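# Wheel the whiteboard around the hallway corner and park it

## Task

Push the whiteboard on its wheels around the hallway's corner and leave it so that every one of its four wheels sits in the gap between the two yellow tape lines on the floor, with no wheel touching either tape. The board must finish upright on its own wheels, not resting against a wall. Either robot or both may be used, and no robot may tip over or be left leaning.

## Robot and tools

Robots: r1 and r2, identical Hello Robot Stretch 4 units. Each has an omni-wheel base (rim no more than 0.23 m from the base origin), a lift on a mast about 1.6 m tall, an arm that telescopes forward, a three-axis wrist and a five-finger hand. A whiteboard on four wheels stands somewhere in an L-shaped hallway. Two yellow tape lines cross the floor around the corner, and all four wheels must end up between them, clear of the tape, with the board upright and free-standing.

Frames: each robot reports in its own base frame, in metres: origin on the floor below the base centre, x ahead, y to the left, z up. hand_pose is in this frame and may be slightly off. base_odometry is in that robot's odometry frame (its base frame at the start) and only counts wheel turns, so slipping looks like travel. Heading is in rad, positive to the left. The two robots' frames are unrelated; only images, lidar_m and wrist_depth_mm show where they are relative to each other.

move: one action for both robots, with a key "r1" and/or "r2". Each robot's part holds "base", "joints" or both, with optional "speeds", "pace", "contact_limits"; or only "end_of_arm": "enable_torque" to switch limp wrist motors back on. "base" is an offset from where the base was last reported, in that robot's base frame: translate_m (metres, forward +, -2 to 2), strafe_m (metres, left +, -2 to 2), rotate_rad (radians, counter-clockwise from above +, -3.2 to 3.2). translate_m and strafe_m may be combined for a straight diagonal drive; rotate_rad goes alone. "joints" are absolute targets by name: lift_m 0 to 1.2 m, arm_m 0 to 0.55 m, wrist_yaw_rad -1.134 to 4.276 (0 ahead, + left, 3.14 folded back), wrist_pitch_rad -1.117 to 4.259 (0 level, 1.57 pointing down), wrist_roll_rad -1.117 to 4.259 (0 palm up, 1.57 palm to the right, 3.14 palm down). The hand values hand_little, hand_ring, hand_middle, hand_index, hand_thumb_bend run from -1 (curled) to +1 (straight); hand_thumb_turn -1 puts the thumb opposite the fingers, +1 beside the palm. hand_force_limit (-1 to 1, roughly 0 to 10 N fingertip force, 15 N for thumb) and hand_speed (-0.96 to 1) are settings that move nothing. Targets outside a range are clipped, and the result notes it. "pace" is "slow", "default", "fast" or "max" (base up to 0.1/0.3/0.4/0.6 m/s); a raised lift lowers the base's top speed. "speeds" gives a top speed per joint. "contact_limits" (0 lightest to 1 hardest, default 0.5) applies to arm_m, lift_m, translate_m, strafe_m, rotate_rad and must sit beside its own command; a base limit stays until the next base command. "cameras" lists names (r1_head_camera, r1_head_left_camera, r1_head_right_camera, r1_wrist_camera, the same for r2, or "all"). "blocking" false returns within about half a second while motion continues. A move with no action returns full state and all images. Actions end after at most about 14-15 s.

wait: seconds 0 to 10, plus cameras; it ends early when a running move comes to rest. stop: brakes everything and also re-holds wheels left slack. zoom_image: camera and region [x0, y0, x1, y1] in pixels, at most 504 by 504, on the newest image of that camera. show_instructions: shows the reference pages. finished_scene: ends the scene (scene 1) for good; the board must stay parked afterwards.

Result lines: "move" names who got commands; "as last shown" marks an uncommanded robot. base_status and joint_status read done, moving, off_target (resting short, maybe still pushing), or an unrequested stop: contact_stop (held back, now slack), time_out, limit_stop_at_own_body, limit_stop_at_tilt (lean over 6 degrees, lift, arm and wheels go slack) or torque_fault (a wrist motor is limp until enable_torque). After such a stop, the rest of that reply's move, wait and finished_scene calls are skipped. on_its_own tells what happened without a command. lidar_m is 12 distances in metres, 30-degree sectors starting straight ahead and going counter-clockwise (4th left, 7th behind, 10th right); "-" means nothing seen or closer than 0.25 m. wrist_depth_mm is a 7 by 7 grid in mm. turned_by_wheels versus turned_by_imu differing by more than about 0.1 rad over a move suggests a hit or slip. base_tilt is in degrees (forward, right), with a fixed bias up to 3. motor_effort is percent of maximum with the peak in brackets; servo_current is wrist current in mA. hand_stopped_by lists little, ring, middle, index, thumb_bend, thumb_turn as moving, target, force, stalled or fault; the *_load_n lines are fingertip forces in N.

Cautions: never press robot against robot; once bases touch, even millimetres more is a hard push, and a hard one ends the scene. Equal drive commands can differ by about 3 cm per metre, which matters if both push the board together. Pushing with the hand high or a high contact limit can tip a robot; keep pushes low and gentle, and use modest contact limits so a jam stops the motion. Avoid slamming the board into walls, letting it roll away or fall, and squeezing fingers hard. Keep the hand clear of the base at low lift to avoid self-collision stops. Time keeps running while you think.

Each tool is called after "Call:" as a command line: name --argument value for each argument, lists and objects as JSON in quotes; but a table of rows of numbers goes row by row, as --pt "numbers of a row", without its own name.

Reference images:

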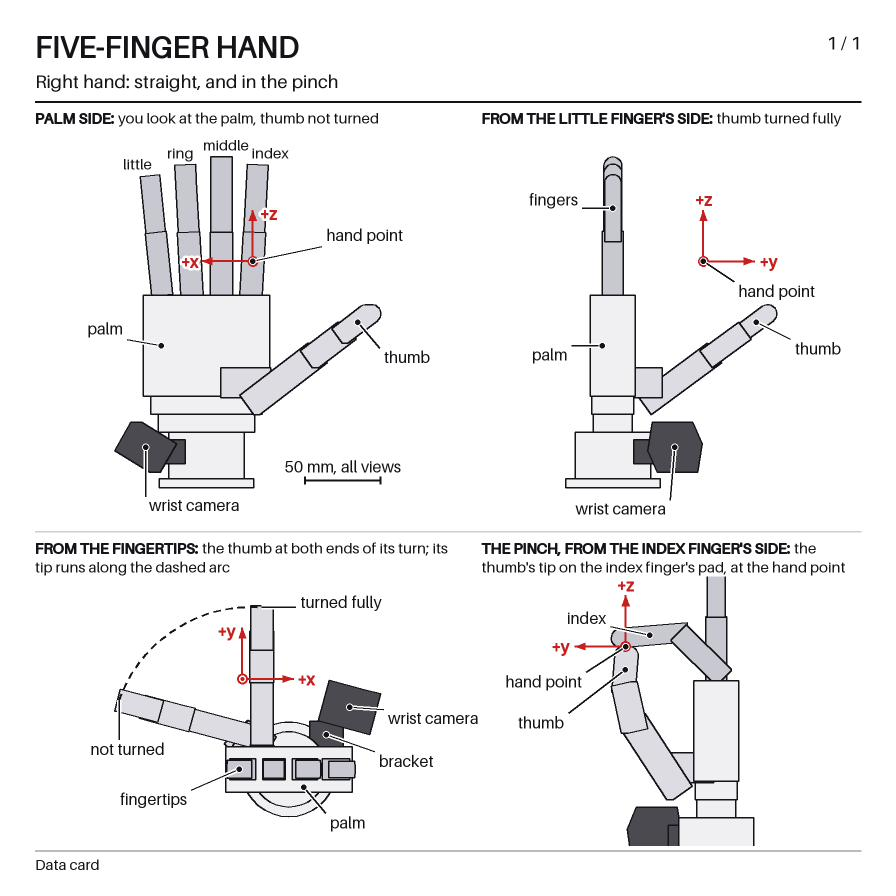

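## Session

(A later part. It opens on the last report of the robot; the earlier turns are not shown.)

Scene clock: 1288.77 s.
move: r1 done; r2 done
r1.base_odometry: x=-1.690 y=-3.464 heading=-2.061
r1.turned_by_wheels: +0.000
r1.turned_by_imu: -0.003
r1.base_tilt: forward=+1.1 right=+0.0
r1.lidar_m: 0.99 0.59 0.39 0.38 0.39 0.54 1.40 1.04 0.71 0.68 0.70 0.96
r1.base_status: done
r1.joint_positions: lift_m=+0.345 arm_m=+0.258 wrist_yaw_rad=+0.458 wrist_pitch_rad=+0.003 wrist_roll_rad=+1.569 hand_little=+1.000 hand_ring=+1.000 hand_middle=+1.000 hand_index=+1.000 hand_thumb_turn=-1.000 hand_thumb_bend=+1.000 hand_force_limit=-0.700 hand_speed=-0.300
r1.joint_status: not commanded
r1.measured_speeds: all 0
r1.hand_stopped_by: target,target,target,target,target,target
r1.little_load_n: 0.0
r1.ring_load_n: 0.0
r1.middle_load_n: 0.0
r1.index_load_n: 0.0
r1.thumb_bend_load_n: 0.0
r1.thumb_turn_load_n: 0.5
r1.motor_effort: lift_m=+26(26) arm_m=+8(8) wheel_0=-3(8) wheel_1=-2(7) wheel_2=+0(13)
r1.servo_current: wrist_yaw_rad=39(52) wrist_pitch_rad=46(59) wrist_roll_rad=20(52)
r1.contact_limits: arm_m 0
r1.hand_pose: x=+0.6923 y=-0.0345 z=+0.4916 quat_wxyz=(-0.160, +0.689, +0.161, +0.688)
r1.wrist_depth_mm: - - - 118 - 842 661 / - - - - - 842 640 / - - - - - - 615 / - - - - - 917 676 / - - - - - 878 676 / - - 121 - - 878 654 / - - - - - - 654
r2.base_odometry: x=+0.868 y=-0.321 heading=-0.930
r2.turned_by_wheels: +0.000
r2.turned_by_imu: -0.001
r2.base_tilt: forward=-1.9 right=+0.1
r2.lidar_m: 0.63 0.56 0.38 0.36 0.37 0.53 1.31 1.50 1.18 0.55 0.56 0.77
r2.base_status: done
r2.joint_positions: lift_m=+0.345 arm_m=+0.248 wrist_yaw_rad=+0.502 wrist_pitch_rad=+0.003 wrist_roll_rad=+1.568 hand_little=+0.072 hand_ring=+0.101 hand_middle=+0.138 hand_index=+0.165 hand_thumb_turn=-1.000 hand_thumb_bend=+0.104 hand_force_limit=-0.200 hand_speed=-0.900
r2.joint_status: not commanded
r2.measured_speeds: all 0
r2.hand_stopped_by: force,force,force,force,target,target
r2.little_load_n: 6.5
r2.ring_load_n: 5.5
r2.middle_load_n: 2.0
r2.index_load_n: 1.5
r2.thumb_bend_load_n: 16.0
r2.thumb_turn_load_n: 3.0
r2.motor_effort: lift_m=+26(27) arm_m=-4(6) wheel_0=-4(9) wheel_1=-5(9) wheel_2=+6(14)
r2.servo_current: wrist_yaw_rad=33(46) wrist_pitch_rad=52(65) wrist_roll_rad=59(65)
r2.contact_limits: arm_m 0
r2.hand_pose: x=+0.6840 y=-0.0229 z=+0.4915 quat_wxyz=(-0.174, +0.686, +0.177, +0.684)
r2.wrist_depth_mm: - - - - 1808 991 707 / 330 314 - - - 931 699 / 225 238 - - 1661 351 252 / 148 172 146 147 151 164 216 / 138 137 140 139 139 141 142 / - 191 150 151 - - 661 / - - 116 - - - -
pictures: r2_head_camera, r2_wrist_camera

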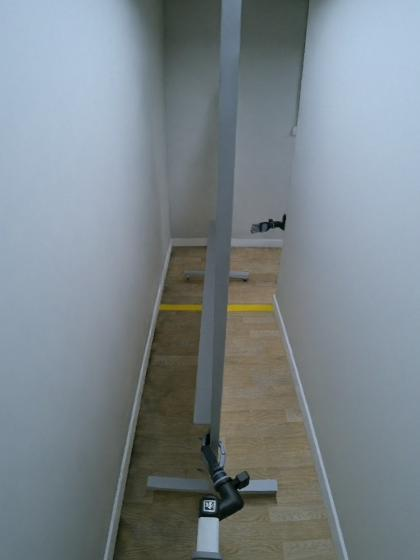

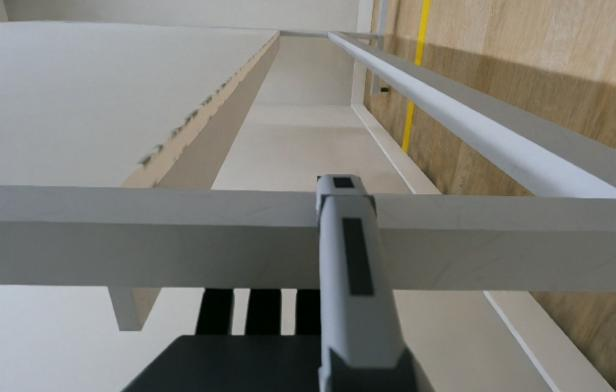

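Call:
move --cameras '["r2_wrist_camera","r2_head_camera"]' --r2 '{"base":{"translate_m":-0.04,"strafe_m":0.0},"pace":"slow"}'

Scene clock: 1311.77 s.
move: r2 done
r1: as last shown
r1.turned_by_imu: +0.000
r1.motor_effort: lift_m=+26(26) arm_m=+8(8) wheel_0=-2(3) wheel_1=-2(3) wheel_2=+0(0)
r1.contact_limits: arm_m 0
r1.wrist_depth_mm: - - - 118 - 854 661 / - - - - - 904 640 / - - - - - 778 640 / - - - - - 917 676 / - - - - - 878 676 / - - 121 - - 878 654 / - - - - - - 661
r2.base_odometry: x=+0.844 y=-0.290 heading=-0.930
r2.turned_by_wheels: +0.000
r2.turned_by_imu: +0.000
r2.base_tilt: forward=-1.9 right=+0.0
r2.lidar_m: 0.65 0.58 0.38 0.35 0.37 0.49 1.29 1.45 1.19 0.55 0.56 0.76
r2.base_status: done
r2.joint_positions: lift_m=+0.345 arm_m=+0.248 wrist_yaw_rad=+0.502 wrist_pitch_rad=+0.003 wrist_roll_rad=+1.568 hand_little=+0.072 hand_ring=+0.101 hand_middle=+0.137 hand_index=+0.165 hand_thumb_turn=-1.000 hand_thumb_bend=+0.104 hand_force_limit=-0.200 hand_speed=-0.900
r2.joint_status: not commanded
r2.measured_speeds: all 0
r2.hand_stopped_by: force,force,force,force,target,target
r2.little_load_n: 6.0
r2.ring_load_n: 5.0
r2.middle_load_n: 2.0
r2.index_load_n: 1.0
r2.thumb_bend_load_n: 17.5
r2.thumb_turn_load_n: 3.0
r2.motor_effort: lift_m=+26(27) arm_m=-4(4) wheel_0=-6(10) wheel_1=-3(8) wheel_2=+5(12)
r2.servo_current: wrist_yaw_rad=46(46) wrist_pitch_rad=46(72) wrist_roll_rad=52(65)
r2.contact_limits: arm_m 0
r2.hand_pose: x=+0.6840 y=-0.0229 z=+0.4915 quat_wxyz=(-0.174, +0.686, +0.177, +0.684)
r2.wrist_depth_mm: - - - - 1756 991 699 / 310 - - - 1921 917 707 / 227 236 298 - 1618 324 252 / 147 150 145 138 151 163 206 / 138 138 141 140 139 142 143 / - 191 150 151 - - 654 / - - 115 - - - -
pictures: r2_head_camera, r2_wrist_camera

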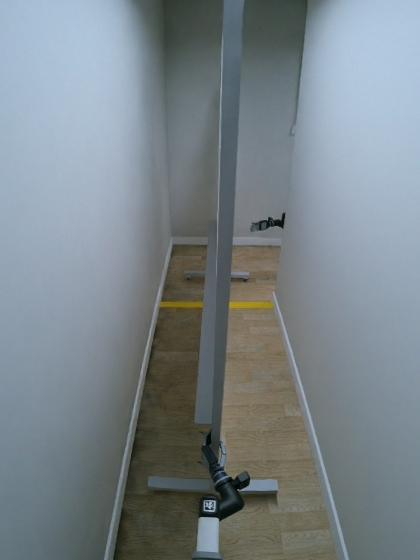

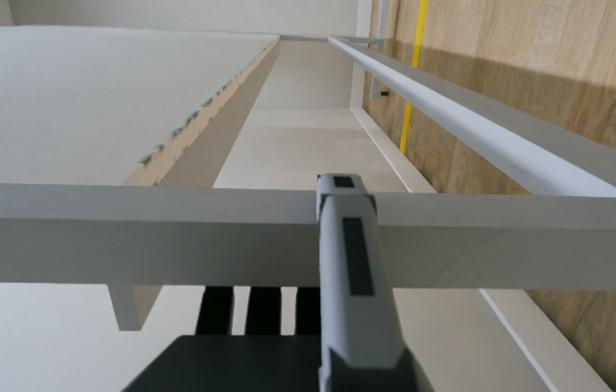

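Call:
move --cameras '[]' --r1 '{"base":{"strafe_m":-0.33},"joints":{"arm_m":0.0,"hand_thumb_turn":1}}'

Call:
move --cameras '["r1_head_camera","r1_head_left_camera"]' --r1 '{"base":{"rotate_rad":0.095},"joints":{"wrist_yaw_rad":3.1}}'

Scene clock: 1326.93 s.
move: r1 done
r1.base_odometry: x=-1.981 y=-3.309 heading=-2.061
r1.turned_by_wheels: +0.000
r1.turned_by_imu: +0.001
r1.base_tilt: forward=+1.1 right=+0.1
r1.lidar_m: 1.24 1.07 0.75 0.71 0.74 0.97 1.73 0.53 0.38 0.34 0.36 0.51
r1.base_status: done
r1.joint_positions: lift_m=+0.345 arm_m=+0.001 wrist_yaw_rad=+0.459 wrist_pitch_rad=+0.003 wrist_roll_rad=+1.569 hand_little=+1.000 hand_ring=+1.000 hand_middle=+1.000 hand_index=+1.000 hand_thumb_turn=+1.000 hand_thumb_bend=+1.000 hand_force_limit=-0.700 hand_speed=-0.300
r1.joint_status: all done
r1.measured_speeds: all 0
r1.hand_stopped_by: target,target,target,target,target,target
r1.little_load_n: 0.0
r1.ring_load_n: 0.0
r1.middle_load_n: 0.0
r1.index_load_n: 0.0
r1.thumb_bend_load_n: 0.0
r1.thumb_turn_load_n: 0.0
r1.motor_effort: lift_m=+25(26) arm_m=-10(11) wheel_0=+0(12) wheel_1=+0(10) wheel_2=+1(6)
r1.servo_current: wrist_yaw_rad=39(52) wrist_pitch_rad=39(65) wrist_roll_rad=26(59)
r1.hand_pose: x=+0.4353 y=-0.0343 z=+0.4916 quat_wxyz=(-0.160, +0.689, +0.162, +0.688)
r1.wrist_depth_mm: - - - - 1160 891 668 / - - - - 1205 904 668 / - - - - 1281 931 676 / - - - - 1336 931 654 / - - - 216 - - - / - - 121 130 - - - / - - - - - - 634
r2: as last shown
r2.motor_effort: lift_m=+26(26) arm_m=-4(4) wheel_0=-6(6) wheel_1=-3(3) wheel_2=+5(6)
r2.contact_limits: arm_m 0

Scene clock: 1329.03 s.
move: r1 done
r1.base_odometry: x=-1.981 y=-3.309 heading=-1.967
r1.turned_by_wheels: +0.095
r1.turned_by_imu: +0.094
r1.base_tilt: forward=+1.1 right=+0.1
r1.lidar_m: 1.51 1.07 0.73 0.71 0.75 1.07 1.21 0.49 0.37 0.36 0.37 0.56
r1.base_status: done
r1.joint_positions: lift_m=+0.345 arm_m=+0.000 wrist_yaw_rad=+3.098 wrist_pitch_rad=+0.003 wrist_roll_rad=+1.569 hand_little=+1.000 hand_ring=+1.000 hand_middle=+1.000 hand_index=+1.000 hand_thumb_turn=+1.000 hand_thumb_bend=+1.000 hand_force_limit=-0.700 hand_speed=-0.300
r1.joint_status: all done
r1.measured_speeds: all 0
r1.hand_stopped_by: target,target,target,target,target,target
r1.little_load_n: 0.0
r1.ring_load_n: 0.0
r1.middle_load_n: 0.0
r1.index_load_n: 0.0
r1.thumb_bend_load_n: 0.0
r1.thumb_turn_load_n: 0.0
r1.motor_effort: lift_m=+25(25) arm_m=-9(10) wheel_0=+1(8) wheel_1=-3(7) wheel_2=+0(6)
r1.servo_current: wrist_yaw_rad=46(143) wrist_pitch_rad=39(65) wrist_roll_rad=20(65)
r1.hand_pose: x=-0.0434 y=+0.1572 z=+0.4916 quat_wxyz=(-0.706, +0.015, +0.708, +0.016)
r1.wrist_depth_mm: - - - - 1308 917 676 / - - - - 1618 917 676 / - - - - 1618 931 683 / - - - - 1661 931 654 / - - - - 1661 - - / - - 121 130 - - - / - - - - - - 647
r2: as last shown
r2.contact_limits: arm_m 0

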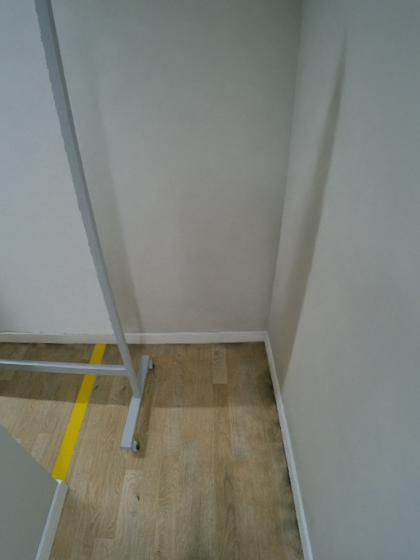

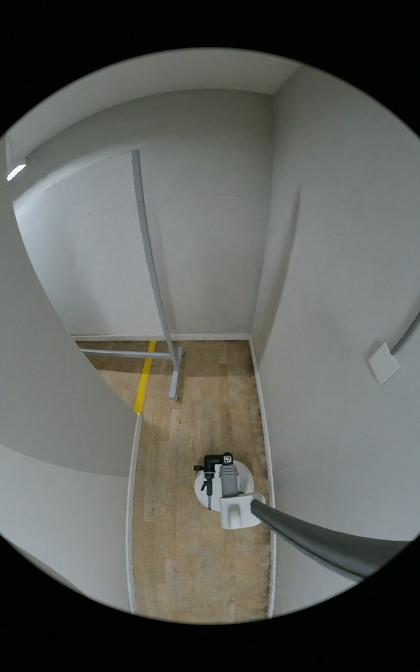

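Call:
move --cameras '["r1_head_left_camera","r1_head_camera"]' --r1 '{"base":{"translate_m":1.0},"pace":"default","contact_limits":{"translate_m":0.2}}'

Scene clock: 1341.20 s.
move: r1 done
r1.base_odometry: x=-2.366 y=-4.231 heading=-1.966
r1.turned_by_wheels: +0.000
r1.turned_by_imu: -0.001
r1.base_tilt: forward=+1.1 right=+0.1
r1.lidar_m: 0.50 0.55 0.38 0.33 0.79 1.02 1.38 0.57 0.42 0.40 0.43 0.52
r1.base_status: done
r1.joint_positions: lift_m=+0.345 arm_m=+0.000 wrist_yaw_rad=+3.098 wrist_pitch_rad=+0.003 wrist_roll_rad=+1.569 hand_little=+1.000 hand_ring=+1.000 hand_middle=+1.000 hand_index=+1.000 hand_thumb_turn=+1.000 hand_thumb_bend=+1.000 hand_force_limit=-0.700 hand_speed=-0.300
r1.joint_status: not commanded
r1.measured_speeds: all 0
r1.hand_stopped_by: target,target,target,target,target,target
r1.little_load_n: 0.0
r1.ring_load_n: 0.0
r1.middle_load_n: 0.0
r1.index_load_n: 0.0
r1.thumb_bend_load_n: 0.0
r1.thumb_turn_load_n: 0.0
r1.motor_effort: lift_m=+25(25) arm_m=-9(9) wheel_0=+1(9) wheel_1=+1(7) wheel_2=-1(12)
r1.servo_current: wrist_yaw_rad=46(59) wrist_pitch_rad=52(65) wrist_roll_rad=39(59)
r1.contact_limits: translate_m 0.2
r1.hand_pose: x=-0.0434 y=+0.1571 z=+0.4916 quat_wxyz=(-0.706, +0.015, +0.708, +0.016)
r1.wrist_depth_mm: - - - - 1308 917 676 / - - - - 1464 931 683 / - - - - 1618 931 683 / - - - - 1618 931 661 / - - - - 1661 - - / - - 131 129 - - - / - - - - - - 640
r2: as last shown
r2.thumb_bend_load_n: 18.0
r2.thumb_turn_load_n: 3.5
r2.contact_limits: arm_m 0
pictures: r1_head_camera, r1_head_left_camera

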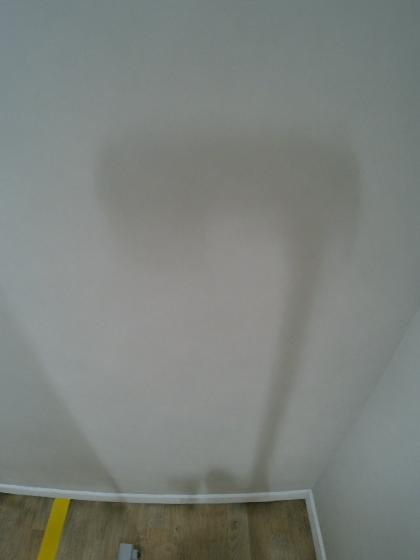

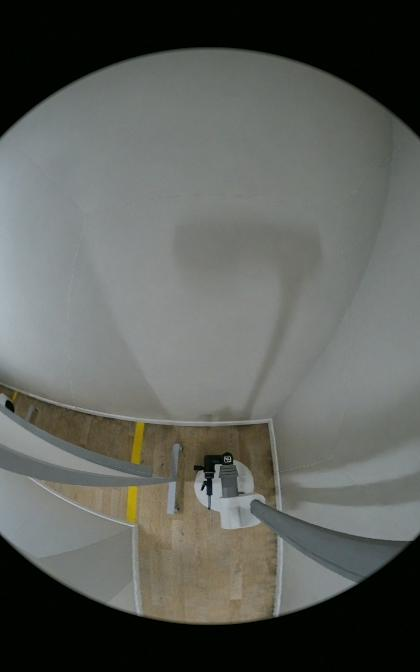

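Call:
move --cameras '["r1_head_left_camera"]' --r1 '{"base":{"strafe_m":0.08},"pace":"slow","contact_limits":{"strafe_m":0.1}}'

Scene clock: 1349.30 s.
move: r1 done
r1.base_odometry: x=-2.292 y=-4.262 heading=-1.967
r1.turned_by_wheels: +0.000
r1.turned_by_imu: +0.001
r1.base_tilt: forward=+1.0 right=+0.1
r1.lidar_m: 0.51 0.53 0.31 0.25 0.74 0.90 1.66 0.66 0.51 0.47 0.52 0.52
r1.base_status: done
r1.joint_positions: lift_m=+0.345 arm_m=+0.000 wrist_yaw_rad=+3.098 wrist_pitch_rad=+0.003 wrist_roll_rad=+1.569 hand_little=+1.000 hand_ring=+1.000 hand_middle=+1.000 hand_index=+1.000 hand_thumb_turn=+1.000 hand_thumb_bend=+1.000 hand_force_limit=-0.700 hand_speed=-0.300
r1.joint_status: not commanded
r1.measured_speeds: all 0
r1.hand_stopped_by: target,target,target,target,target,target
r1.little_load_n: 0.0
r1.ring_load_n: 0.0
r1.middle_load_n: 0.0
r1.index_load_n: 0.0
r1.thumb_bend_load_n: 0.0
r1.thumb_turn_load_n: 0.0
r1.motor_effort: lift_m=+25(25) arm_m=-9(9) wheel_0=-2(8) wheel_1=+3(7) wheel_2=-1(4)
r1.servo_current: wrist_yaw_rad=46(52) wrist_pitch_rad=33(65) wrist_roll_rad=26(65)
r1.contact_limits: strafe_m 0.1
r1.hand_pose: x=-0.0434 y=+0.1571 z=+0.4916 quat_wxyz=(-0.706, +0.015, +0.708, +0.016)
r1.wrist_depth_mm: - - - - - 917 668 / - - - - 1464 917 676 / - - - - 1661 931 683 / - - - - 1661 946 654 / - - - - 1661 - - / - - 131 130 - - - / - - - - - - 647
r2: as last shown
r2.little_load_n: 6.5
r2.thumb_bend_load_n: 17.5
r2.thumb_turn_load_n: 3.0
r2.contact_limits: arm_m 0

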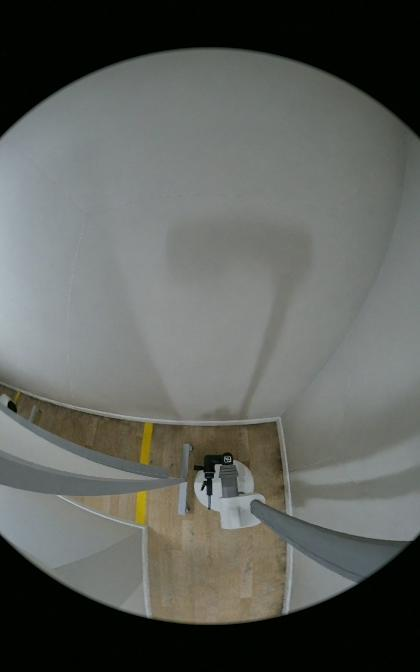

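Call:
move --cameras '[]' --r1 '{"base":{"strafe_m":0.04},"pace":"slow","contact_limits":{"strafe_m":0.3}}'

Scene clock: 1354.00 s.
move: r1 done
r1.base_odometry: x=-2.256 y=-4.278 heading=-1.967
r1.turned_by_wheels: +0.000
r1.turned_by_imu: -0.001
r1.base_tilt: forward=+1.1 right=+0.1
r1.lidar_m: 0.52 0.55 0.25 0.25 0.70 0.83 1.75 0.72 0.55 0.52 0.56 0.52
r1.base_status: done
r1.joint_positions: lift_m=+0.345 arm_m=+0.000 wrist_yaw_rad=+3.098 wrist_pitch_rad=+0.003 wrist_roll_rad=+1.569 hand_little=+1.000 hand_ring=+1.000 hand_middle=+1.000 hand_index=+1.000 hand_thumb_turn=+1.000 hand_thumb_bend=+1.000 hand_force_limit=-0.700 hand_speed=-0.300
r1.joint_status: not commanded
r1.measured_speeds: all 0
r1.hand_stopped_by: target,target,target,target,target,target
r1.little_load_n: 0.0
r1.ring_load_n: 0.0
r1.middle_load_n: 0.0
r1.index_load_n: 0.0
r1.thumb_bend_load_n: 0.0
r1.thumb_turn_load_n: 0.0
r1.motor_effort: lift_m=+25(25) arm_m=-9(9) wheel_0=-3(7) wheel_1=+1(7) wheel_2=-1(5)
r1.servo_current: wrist_yaw_rad=46(52) wrist_pitch_rad=20(72) wrist_roll_rad=39(52)
r1.contact_limits: strafe_m 0.3
r1.hand_pose: x=-0.0434 y=+0.1571 z=+0.4916 quat_wxyz=(-0.706, +0.015, +0.708, +0.016)
r1.wrist_depth_mm: - - - - - 866 676 / - - - - 1336 917 683 / - - - - 1618 931 676 / - - - - 1661 946 661 / - - - - 1661 - - / - - 131 130 - - - / - - - - - - 640
r2: as last shown
r2.thumb_bend_load_n: 18.0
r2.contact_limits: arm_m 0

Call:
move --cameras '[]' --r2 '{"joints":{"hand_thumb_bend":0.16}}'

Call:
move --cameras '["r1_head_left_camera","r2_wrist_camera"]' --r1 '{"base":{"strafe_m":0.03},"pace":"slow","contact_limits":{"strafe_m":0.3}}'

Scene clock: 1358.07 s.
move: r2 done
r1: as last shown
r1.turned_by_imu: +0.000
r1.motor_effort: lift_m=+25(25) arm_m=-9(9) wheel_0=-3(3) wheel_1=+1(2) wheel_2=-1(1)
r1.contact_limits: strafe_m 0.3
r2.base_odometry: x=+0.844 y=-0.290 heading=-0.930
r2.turned_by_wheels: +0.000
r2.turned_by_imu: +0.000
r2.base_tilt: forward=-1.8 right=+0.0
r2.lidar_m: 0.64 0.55 0.38 0.35 0.39 0.50 1.28 1.45 1.15 0.55 0.56 0.78
r2.base_status: not commanded
r2.joint_positions: lift_m=+0.345 arm_m=+0.248 wrist_yaw_rad=+0.502 wrist_pitch_rad=+0.003 wrist_roll_rad=+1.568 hand_little=+0.072 hand_ring=+0.101 hand_middle=+0.137 hand_index=+0.165 hand_thumb_turn=-1.000 hand_thumb_bend=+0.164 hand_force_limit=-0.200 hand_speed=-0.900
r2.joint_status: all done
r2.measured_speeds: all 0
r2.hand_stopped_by: force,force,force,force,force,target
r2.little_load_n: 5.5
r2.ring_load_n: 4.5
r2.middle_load_n: 1.0
r2.index_load_n: 0.0
r2.thumb_bend_load_n: 9.0
r2.thumb_turn_load_n: 2.5
r2.motor_effort: lift_m=+26(26) arm_m=-4(4) wheel_0=-6(6) wheel_1=-3(3) wheel_2=+5(5)
r2.servo_current: wrist_yaw_rad=39(46) wrist_pitch_rad=46(65) wrist_roll_rad=52(59)
r2.contact_limits: arm_m 0
r2.hand_pose: x=+0.6840 y=-0.0229 z=+0.4915 quat_wxyz=(-0.174, +0.686, +0.177, +0.684)
r2.wrist_depth_mm: - - - - 1756 1008 699 / 309 - - - 1863 931 699 / 226 237 298 - 1618 325 252 / 147 150 144 138 150 162 206 / 138 138 141 140 139 142 143 / - 194 150 151 - - 654 / - - 115 - - - -

Scene clock: 1359.37 s.
move: r1 done
r1.base_odometry: x=-2.228 y=-4.289 heading=-1.967
r1.turned_by_wheels: +0.000
r1.turned_by_imu: +0.000
r1.base_tilt: forward=+1.1 right=+0.1
r1.lidar_m: 0.52 0.56 0.25 0.32 0.67 0.78 1.85 0.74 0.57 0.53 0.60 0.54
r1.base_status: done
r1.joint_positions: lift_m=+0.345 arm_m=+0.000 wrist_yaw_rad=+3.098 wrist_pitch_rad=+0.003 wrist_roll_rad=+1.569 hand_little=+1.000 hand_ring=+1.000 hand_middle=+1.000 hand_index=+1.000 hand_thumb_turn=+1.000 hand_thumb_bend=+1.000 hand_force_limit=-0.700 hand_speed=-0.300
r1.joint_status: not commanded
r1.measured_speeds: all 0
r1.hand_stopped_by: target,target,target,target,target,target
r1.little_load_n: 0.0
r1.ring_load_n: 0.0
r1.middle_load_n: 0.0
r1.index_load_n: 0.0
r1.thumb_bend_load_n: -0.5
r1.thumb_turn_load_n: 0.0
r1.motor_effort: lift_m=+25(25) arm_m=-9(9) wheel_0=-8(10) wheel_1=+5(8) wheel_2=-2(5)
r1.servo_current: wrist_yaw_rad=46(52) wrist_pitch_rad=59(59) wrist_roll_rad=33(52)
r1.contact_limits: strafe_m 0.3
r1.hand_pose: x=-0.0434 y=+0.1571 z=+0.4916 quat_wxyz=(-0.706, +0.015, +0.708, +0.016)
r1.wrist_depth_mm: - - - - - 854 676 / - - - - 1308 917 676 / - - - - 1618 931 683 / - - - - 1661 946 661 / - - - - 1708 - - / - - 131 130 - - - / - - - - - - 647
r2: as last shown
r2.base_odometry: x=+0.844 y=-0.289 heading=-0.930
r2.turned_by_imu: -0.001
r2.joint_positions: lift_m=+0.345 arm_m=+0.248 wrist_yaw_rad=+0.502 wrist_pitch_rad=+0.003 wrist_roll_rad=+1.568 hand_little=+0.072 hand_ring=+0.100 hand_middle=+0.137 hand_index=+0.165 hand_thumb_turn=-1.000 hand_thumb_bend=+0.163 hand_force_limit=-0.200 hand_speed=-0.900
r2.little_load_n: 0.0
r2.ring_load_n: 0.0
r2.middle_load_n: 0.0
r2.thumb_bend_load_n: 1.5
r2.thumb_turn_load_n: 0.5
r2.motor_effort: lift_m=+26(26) arm_m=-3(4) wheel_0=-4(6) wheel_1=-2(3) wheel_2=+0(5)
r2.contact_limits: arm_m 0
r2.hand_pose: x=+0.6840 y=-0.0230 z=+0.4915 quat_wxyz=(-0.174, +0.686, +0.177, +0.684)
r2.wrist_depth_mm: - - - - 1661 976 691 / - - - - 1808 917 661 / 247 249 307 - 1618 343 253 / 169 180 149 - 154 866 215 / 130 129 132 132 136 137 138 / 135 138 139 146 - - 634 / - - 115 - - - -

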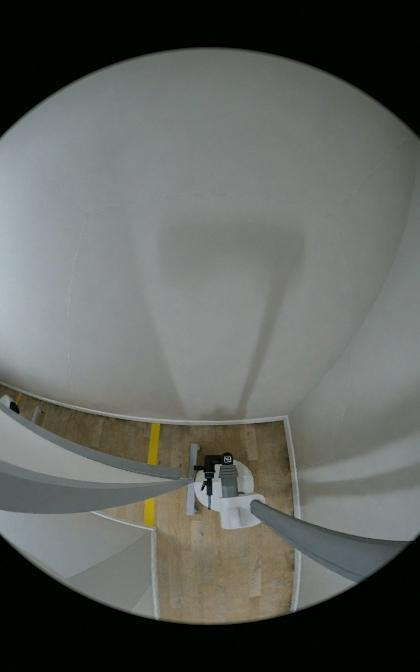

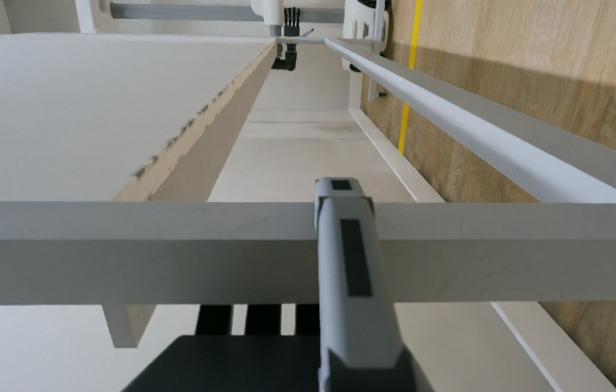

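Call:
move --cameras '["r2_head_camera","r2_wrist_camera","r1_head_left_camera"]' --r1 '{"base":{"translate_m":0.1,"strafe_m":0.1},"pace":"slow"}' --r2 '{"base":{"translate_m":-0.095,"strafe_m":0.0},"pace":"slow"}'

Call:
zoom_image --camera "r2_head_camera" --region '[100, 220, 340, 520]'

Scene clock: 1377.80 s.
move: r1 done; r2 done
r1.base_odometry: x=-2.175 y=-4.420 heading=-1.967
r1.turned_by_wheels: +0.000
r1.turned_by_imu: +0.002
r1.base_tilt: forward=+1.1 right=+0.1
r1.lidar_m: 0.42 0.45 0.25 0.26 0.71 0.67 2.16 0.90 0.68 0.66 0.59 0.44
r1.base_status: done
r1.joint_positions: lift_m=+0.345 arm_m=+0.000 wrist_yaw_rad=+3.098 wrist_pitch_rad=+0.003 wrist_roll_rad=+1.569 hand_little=+1.000 hand_ring=+1.000 hand_middle=+1.000 hand_index=+1.000 hand_thumb_turn=+1.000 hand_thumb_bend=+1.000 hand_force_limit=-0.700 hand_speed=-0.300
r1.joint_status: not commanded
r1.measured_speeds: all 0
r1.hand_stopped_by: target,target,target,target,target,target
r1.little_load_n: 0.5
r1.ring_load_n: 0.0
r1.middle_load_n: 0.0
r1.index_load_n: 0.0
r1.thumb_bend_load_n: 0.0
r1.thumb_turn_load_n: 0.0
r1.motor_effort: lift_m=+25(25) arm_m=-9(9) wheel_0=-5(9) wheel_1=+8(12) wheel_2=-3(11)
r1.servo_current: wrist_yaw_rad=46(52) wrist_pitch_rad=52(65) wrist_roll_rad=20(59)
r1.hand_pose: x=-0.0434 y=+0.1571 z=+0.4916 quat_wxyz=(-0.706, +0.015, +0.708, +0.016)
r1.wrist_depth_mm: - - - - - 707 647 / - - - - - 878 676 / - - - - 1618 917 683 / - - - - 1661 946 654 / - - - - 1708 - - / - - 131 130 - - - / - - - - - - 640
r2.base_odometry: x=+0.787 y=-0.213 heading=-0.931
r2.turned_by_wheels: -0.001
r2.turned_by_imu: +0.000
r2.base_tilt: forward=-1.9 right=+0.1
r2.lidar_m: 0.62 0.56 0.38 0.34 0.35 0.51 1.24 1.38 1.17 0.55 0.57 0.80
r2.base_status: done
r2.joint_positions: lift_m=+0.345 arm_m=+0.248 wrist_yaw_rad=+0.501 wrist_pitch_rad=+0.003 wrist_roll_rad=+1.568 hand_little=+0.072 hand_ring=+0.100 hand_middle=+0.137 hand_index=+0.165 hand_thumb_turn=-1.000 hand_thumb_bend=+0.162 hand_force_limit=-0.200 hand_speed=-0.900
r2.joint_status: not commanded
r2.measured_speeds: all 0
r2.hand_stopped_by: force,force,force,force,force,target
r2.little_load_n: 0.0
r2.ring_load_n: 0.0
r2.middle_load_n: 0.0
r2.index_load_n: 0.0
r2.thumb_bend_load_n: 0.5
r2.thumb_turn_load_n: 0.0
r2.motor_effort: lift_m=+26(26) arm_m=-4(4) wheel_0=-3(9) wheel_1=-3(6) wheel_2=-1(9)
r2.servo_current: wrist_yaw_rad=33(46) wrist_pitch_rad=46(72) wrist_roll_rad=33(65)
r2.contact_limits: arm_m 0
r2.hand_pose: x=+0.6840 y=-0.0232 z=+0.4915 quat_wxyz=(-0.174, +0.686, +0.177, +0.684)
r2.wrist_depth_mm: - - - - 1808 960 691 / - - - - 1430 917 661 / 249 254 320 - 1618 327 257 / 167 193 - - - 904 213 / 117 119 120 123 125 124 - / 123 125 126 129 - 129 132 / - 175 115 - - - -
pictures: r1_head_left_camera, r2_head_camera, r2_wrist_camera

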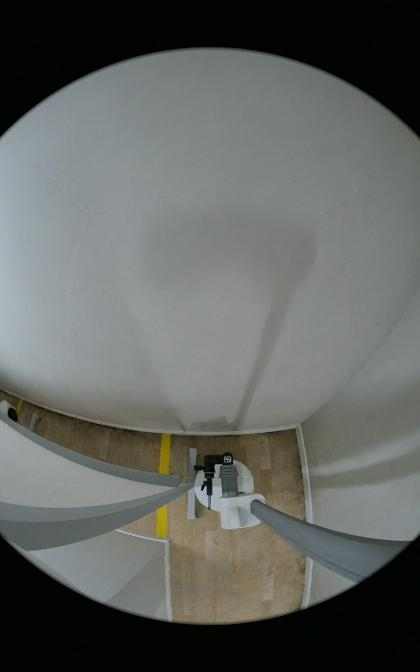

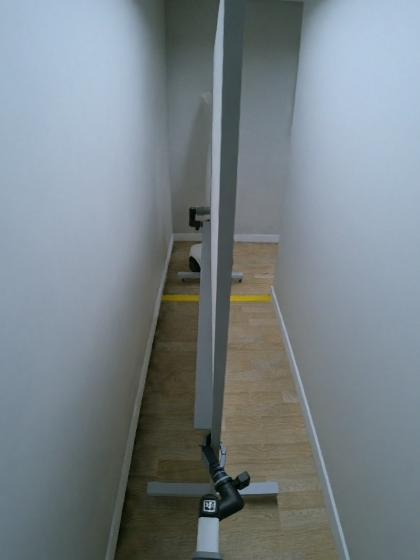

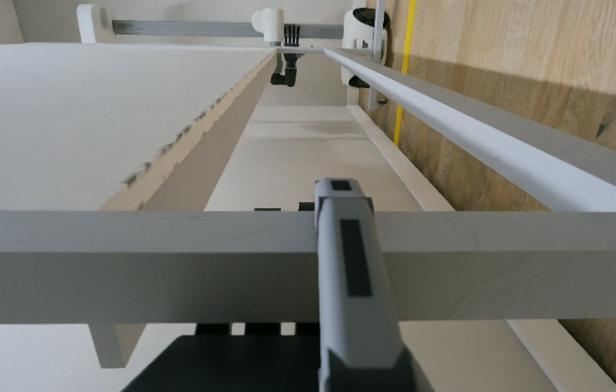

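Scaled by 1.680 from the camera's image (finer frame: 1200x1600).

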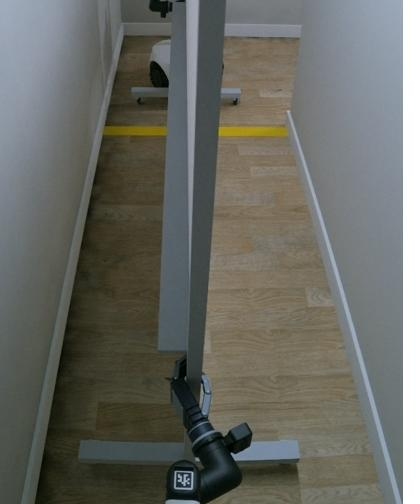

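Call:
move --cameras '["r2_head_camera","r2_wrist_camera"]' --r1 '{"base":{"translate_m":0.0,"strafe_m":0.17},"pace":"slow"}' --r2 '{"base":{"translate_m":-0.175,"strafe_m":-0.01},"pace":"slow"}'

Call:
zoom_image --camera "r2_head_camera" --region '[100, 220, 340, 520]'

Scene clock: 1392.17 s.
move: r1 done; r2 done
r1.base_odometry: x=-2.018 y=-4.485 heading=-1.967
r1.turned_by_wheels: +0.000
r1.turned_by_imu: +0.000
r1.base_tilt: forward=+1.0 right=+0.1
r1.lidar_m: 0.42 0.47 0.26 0.25 0.67 0.55 1.25 1.13 0.84 0.83 0.61 0.45
r1.base_status: done
r1.joint_positions: lift_m=+0.345 arm_m=+0.000 wrist_yaw_rad=+3.098 wrist_pitch_rad=+0.003 wrist_roll_rad=+1.569 hand_little=+1.000 hand_ring=+1.000 hand_middle=+1.000 hand_index=+1.000 hand_thumb_turn=+1.000 hand_thumb_bend=+1.000 hand_force_limit=-0.700 hand_speed=-0.300
r1.joint_status: not commanded
r1.measured_speeds: all 0
r1.hand_stopped_by: target,target,target,target,target,target
r1.little_load_n: 0.0
r1.ring_load_n: 0.0
r1.middle_load_n: 0.0
r1.index_load_n: 0.0
r1.thumb_bend_load_n: 0.0
r1.thumb_turn_load_n: 0.0
r1.motor_effort: lift_m=+25(25) arm_m=-8(9) wheel_0=-7(13) wheel_1=+6(13) wheel_2=+0(4)
r1.servo_current: wrist_yaw_rad=39(52) wrist_pitch_rad=52(72) wrist_roll_rad=26(59)
r1.hand_pose: x=-0.0434 y=+0.1571 z=+0.4916 quat_wxyz=(-0.706, +0.015, +0.708, +0.016)
r1.wrist_depth_mm: - - - - - - 615 / - - - - - - 627 / - - - - - 878 654 / - - - - 1661 931 654 / - - - - 1661 - - / - - 131 130 - - - / - - - - - - 647
r2.base_odometry: x=+0.675 y=-0.079 heading=-0.930
r2.turned_by_wheels: +0.000
r2.turned_by_imu: +0.004
r2.base_tilt: forward=-1.9 right=+0.1
r2.lidar_m: 0.59 0.56 0.37 0.35 0.38 0.51 1.12 1.17 1.18 0.90 0.57 0.79
r2.base_status: done
r2.joint_positions: lift_m=+0.345 arm_m=+0.248 wrist_yaw_rad=+0.501 wrist_pitch_rad=+0.003 wrist_roll_rad=+1.568 hand_little=+0.072 hand_ring=+0.100 hand_middle=+0.137 hand_index=+0.165 hand_thumb_turn=-1.000 hand_thumb_bend=+0.162 hand_force_limit=-0.200 hand_speed=-0.900
r2.joint_status: not commanded
r2.measured_speeds: all 0
r2.hand_stopped_by: force,force,force,force,force,target
r2.little_load_n: 0.0
r2.ring_load_n: 0.0
r2.middle_load_n: 0.0
r2.index_load_n: 0.0
r2.thumb_bend_load_n: 0.0
r2.thumb_turn_load_n: 0.5
r2.motor_effort: lift_m=+26(26) arm_m=-4(4) wheel_0=-1(8) wheel_1=-1(6) wheel_2=+3(7)
r2.servo_current: wrist_yaw_rad=39(46) wrist_pitch_rad=59(65) wrist_roll_rad=59(65)
r2.contact_limits: arm_m 0
r2.hand_pose: x=+0.6840 y=-0.0232 z=+0.4915 quat_wxyz=(-0.174, +0.686, +0.177, +0.684)
r2.wrist_depth_mm: - - - - 1618 960 699 / - - - - 1808 917 661 / 256 260 306 - 1618 343 294 / 177 190 - - - 931 224 / 124 132 127 128 136 137 138 / 130 132 131 - - 137 139 / - 183 115 - - - -

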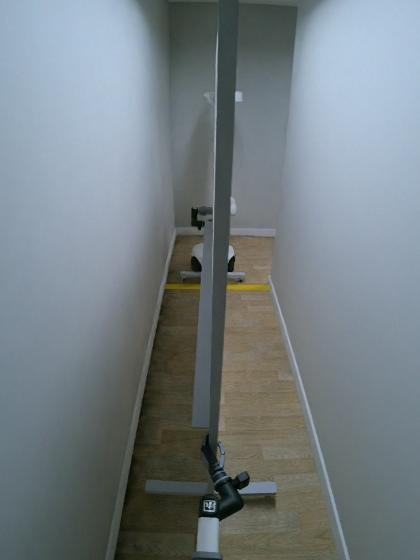

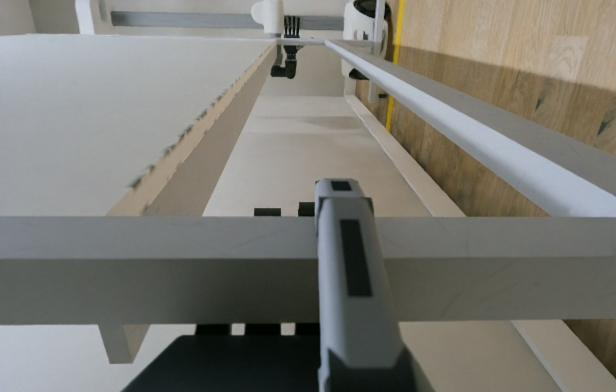

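Scaled by 1.680 from the camera's image (finer frame: 1200x1600).

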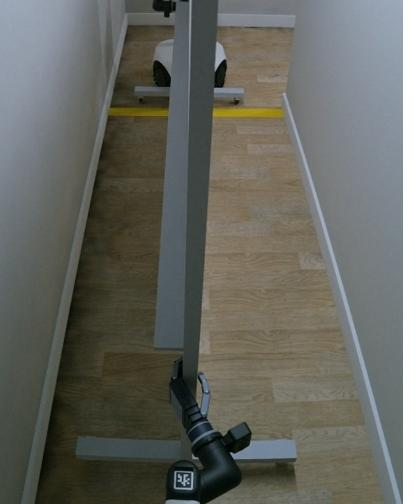

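Call:
move --cameras '["r2_head_camera","r2_head_left_camera","r2_wrist_camera"]' --r1 '{"base":{"translate_m":0.0,"strafe_m":0.17},"pace":"slow"}' --r2 '{"base":{"translate_m":-0.17,"strafe_m":-0.02},"pace":"slow"}'

Call:
zoom_image --camera "r2_head_camera" --region '[100, 220, 340, 520]'

Call:
zoom_image --camera "r2_head_left_camera" --region '[120, 260, 320, 600]'

Scene clock: 1402.57 s.
move: r1 done; r2 done
r1.base_odometry: x=-1.862 y=-4.551 heading=-1.967
r1.turned_by_wheels: +0.000
r1.turned_by_imu: +0.000
r1.base_tilt: forward=+1.1 right=+0.1
r1.lidar_m: 0.44 0.47 0.25 0.25 0.70 0.52 0.51 1.37 1.03 1.00 0.62 0.46
r1.base_status: done
r1.joint_positions: lift_m=+0.345 arm_m=+0.000 wrist_yaw_rad=+3.098 wrist_pitch_rad=+0.003 wrist_roll_rad=+1.569 hand_little=+1.000 hand_ring=+1.000 hand_middle=+1.000 hand_index=+1.000 hand_thumb_turn=+1.000 hand_thumb_bend=+1.000 hand_force_limit=-0.700 hand_speed=-0.300
r1.joint_status: not commanded
r1.measured_speeds: all 0
r1.hand_stopped_by: target,target,target,target,target,target
r1.little_load_n: 0.0
r1.ring_load_n: 0.0
r1.middle_load_n: 0.0
r1.index_load_n: 0.0
r1.thumb_bend_load_n: 0.0
r1.thumb_turn_load_n: 0.0
r1.motor_effort: lift_m=+25(25) arm_m=-8(9) wheel_0=-3(14) wheel_1=+3(12) wheel_2=+0(4)
r1.servo_current: wrist_yaw_rad=46(59) wrist_pitch_rad=52(72) wrist_roll_rad=26(46)
r1.hand_pose: x=-0.0434 y=+0.1571 z=+0.4916 quat_wxyz=(-0.706, +0.015, +0.708, +0.016)
r1.wrist_depth_mm: - - - - - - 621 / - - - - - - 627 / - - - - - - 627 / - - - - - - - / - - - - 1661 - - / - - 131 129 - - - / - - - - - - 640
r2.base_odometry: x=+0.558 y=+0.045 heading=-0.930
r2.turned_by_wheels: +0.000
r2.turned_by_imu: +0.001
r2.base_tilt: forward=-1.9 right=+0.1
r2.lidar_m: 0.63 0.56 0.38 0.36 0.37 0.53 0.94 1.01 1.18 1.09 0.66 0.74
r2.base_status: done
r2.joint_positions: lift_m=+0.345 arm_m=+0.248 wrist_yaw_rad=+0.501 wrist_pitch_rad=+0.003 wrist_roll_rad=+1.568 hand_little=+0.072 hand_ring=+0.100 hand_middle=+0.137 hand_index=+0.165 hand_thumb_turn=-1.000 hand_thumb_bend=+0.162 hand_force_limit=-0.200 hand_speed=-0.900
r2.joint_status: not commanded
r2.measured_speeds: all 0
r2.hand_stopped_by: force,force,force,force,force,target
r2.little_load_n: 1.0
r2.ring_load_n: 1.5
r2.middle_load_n: 0.5
r2.index_load_n: 0.5
r2.thumb_bend_load_n: 0.0
r2.thumb_turn_load_n: 0.0
r2.motor_effort: lift_m=+26(26) arm_m=-3(4) wheel_0=+0(7) wheel_1=-2(6) wheel_2=+5(7)
r2.servo_current: wrist_yaw_rad=39(46) wrist_pitch_rad=46(65) wrist_roll_rad=46(65)
r2.contact_limits: arm_m 0
r2.hand_pose: x=+0.6840 y=-0.0232 z=+0.4915 quat_wxyz=(-0.174, +0.686, +0.177, +0.684)
r2.wrist_depth_mm: - - - - 1661 960 691 / - - - - 1756 917 691 / 262 267 306 - 1464 345 270 / 183 201 - - - 960 225 / 131 139 134 135 - 137 138 / 132 131 134 138 - 139 141 / - 186 115 - - - -

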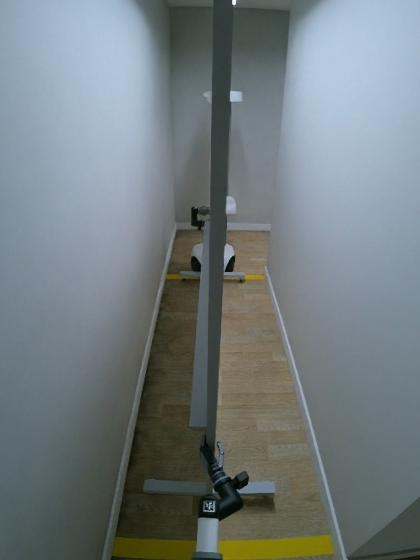

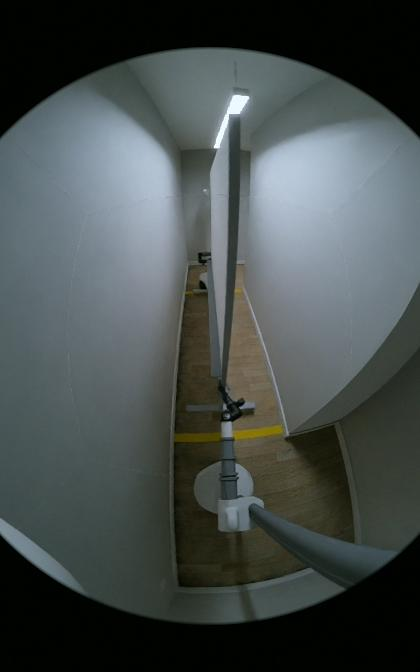

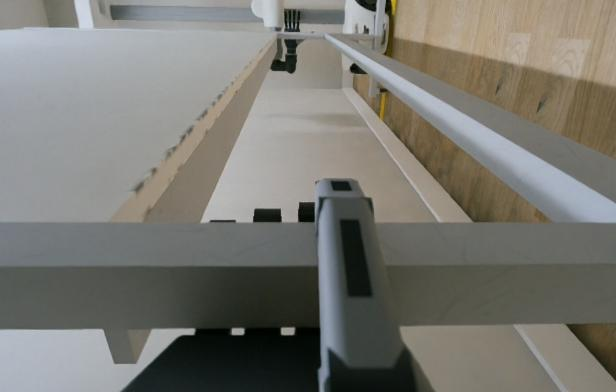

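Scaled by 1.680 from the camera's image (finer frame: 1200x1600).

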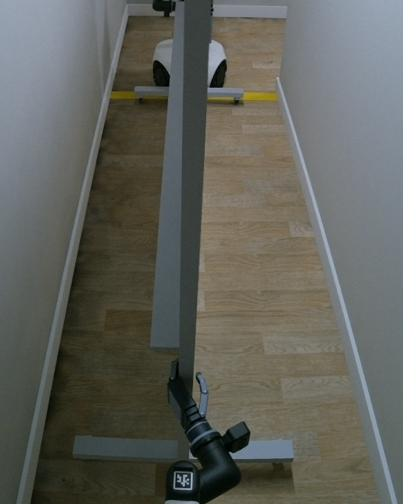

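Scaled by 1.482 from the camera's image (finer frame: 600x960).

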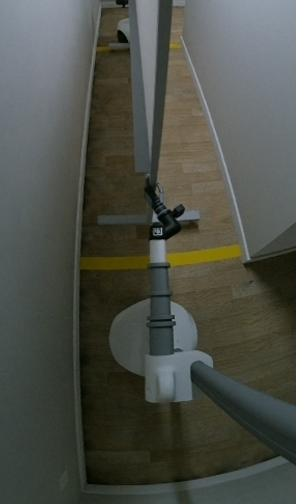

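Call:
move --cameras '["r2_head_camera","r1_head_left_camera","r2_wrist_camera"]' --r1 '{"base":{"translate_m":0.0,"strafe_m":0.1},"pace":"slow"}' --r2 '{"base":{"translate_m":-0.1,"strafe_m":-0.01},"pace":"slow"}'

Call:
zoom_image --camera "r2_head_camera" --region '[100, 420, 340, 560]'

Call:
zoom_image --camera "r1_head_left_camera" --region '[120, 400, 320, 600]'

Call:
zoom_image --camera "r2_head_camera" --region '[140, 220, 300, 320]'

Scene clock: 1414.47 s.
move: r1 done; r2 done
r1.base_odometry: x=-1.770 y=-4.589 heading=-1.967
r1.turned_by_wheels: +0.000
r1.turned_by_imu: +0.000
r1.base_tilt: forward=+1.1 right=+0.1
r1.lidar_m: 0.44 0.49 0.26 0.25 0.68 0.49 0.49 1.48 1.12 1.09 0.63 0.46
r1.base_status: done
r1.joint_positions: lift_m=+0.345 arm_m=+0.000 wrist_yaw_rad=+3.098 wrist_pitch_rad=+0.003 wrist_roll_rad=+1.569 hand_little=+1.000 hand_ring=+1.000 hand_middle=+1.000 hand_index=+1.000 hand_thumb_turn=+1.000 hand_thumb_bend=+1.000 hand_force_limit=-0.700 hand_speed=-0.300
r1.joint_status: not commanded
r1.measured_speeds: all 0
r1.hand_stopped_by: target,target,target,target,target,target
r1.little_load_n: 0.0
r1.ring_load_n: 0.0
r1.middle_load_n: 0.0
r1.index_load_n: 0.0
r1.thumb_bend_load_n: 0.0
r1.thumb_turn_load_n: 0.0
r1.motor_effort: lift_m=+25(25) arm_m=-9(9) wheel_0=-6(14) wheel_1=+6(12) wheel_2=+0(4)
r1.servo_current: wrist_yaw_rad=33(59) wrist_pitch_rad=46(72) wrist_roll_rad=46(59)
r1.hand_pose: x=-0.0434 y=+0.1571 z=+0.4916 quat_wxyz=(-0.706, +0.015, +0.708, +0.016)
r1.wrist_depth_mm: - - - - - - 621 / - - - - - - 621 / - - - - - - 627 / - - - - - - - / - - - - - - - / - - 121 130 - - - / - - - - - - 640
r2.base_odometry: x=+0.490 y=+0.119 heading=-0.930
r2.turned_by_wheels: +0.000
r2.turned_by_imu: +0.001
r2.base_tilt: forward=-1.8 right=+0.1
r2.lidar_m: 0.64 0.59 0.38 0.36 0.36 0.50 0.85 0.88 1.17 1.09 0.71 0.75
r2.base_status: done
r2.joint_positions: lift_m=+0.345 arm_m=+0.248 wrist_yaw_rad=+0.501 wrist_pitch_rad=+0.003 wrist_roll_rad=+1.568 hand_little=+0.072 hand_ring=+0.100 hand_middle=+0.137 hand_index=+0.165 hand_thumb_turn=-1.000 hand_thumb_bend=+0.162 hand_force_limit=-0.200 hand_speed=-0.900
r2.joint_status: not commanded
r2.measured_speeds: all 0
r2.hand_stopped_by: force,force,force,force,force,target
r2.little_load_n: 0.5
r2.ring_load_n: 1.0
r2.middle_load_n: 0.0
r2.index_load_n: 0.0
r2.thumb_bend_load_n: 0.0
r2.thumb_turn_load_n: 0.0
r2.motor_effort: lift_m=+26(26) arm_m=-4(4) wheel_0=-2(6) wheel_1=-2(6) wheel_2=+2(10)
r2.servo_current: wrist_yaw_rad=33(46) wrist_pitch_rad=46(65) wrist_roll_rad=20(78)
r2.contact_limits: arm_m 0
r2.hand_pose: x=+0.6840 y=-0.0232 z=+0.4915 quat_wxyz=(-0.174, +0.686, +0.177, +0.684)
r2.wrist_depth_mm: - - - - 1661 976 691 / - - - - 1808 904 661 / 260 264 306 - 1618 347 268 / 181 202 - - - 976 226 / 129 136 132 133 - 135 137 / 132 133 134 139 - 140 142 / - 185 115 - - - -
pictures: r1_head_left_camera, r2_head_camera, r2_wrist_camera

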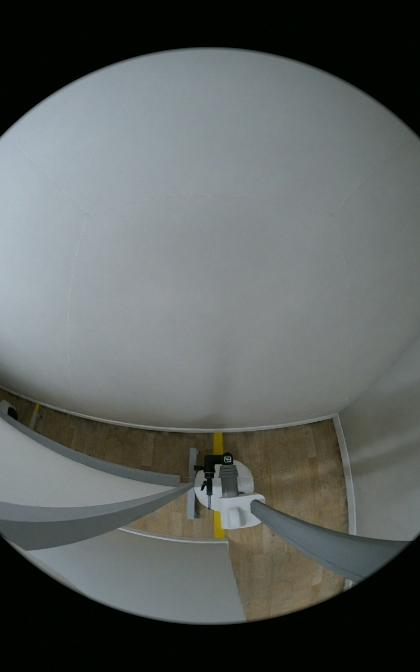

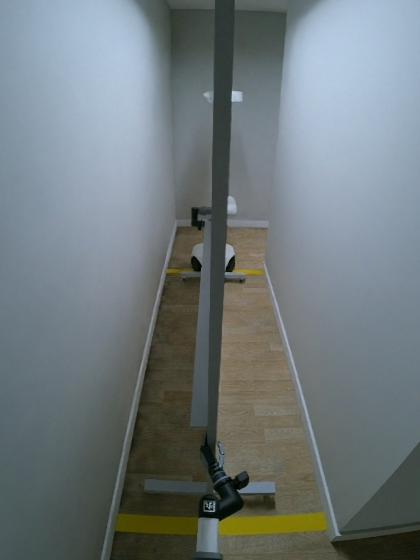

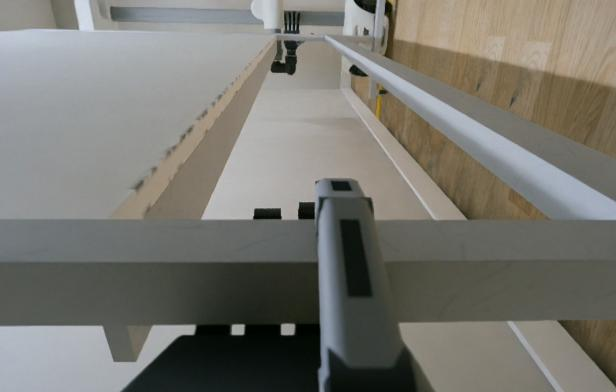

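Scaled by 2.100 from the camera's image (finer frame: 1200x1600).

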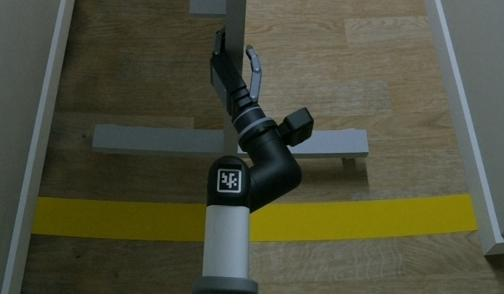

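Scaled by 2.520 from the camera's image (finer frame: 600x960).

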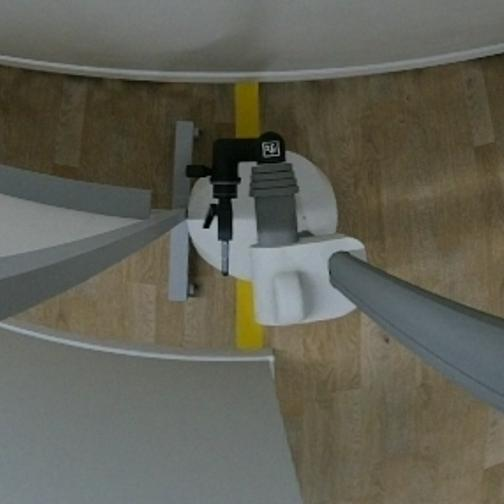

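Scaled by 3.150 from the camera's image (finer frame: 1200x1600).

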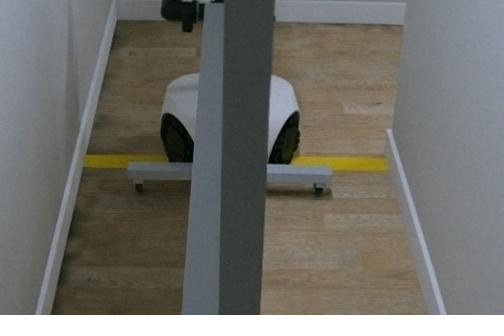

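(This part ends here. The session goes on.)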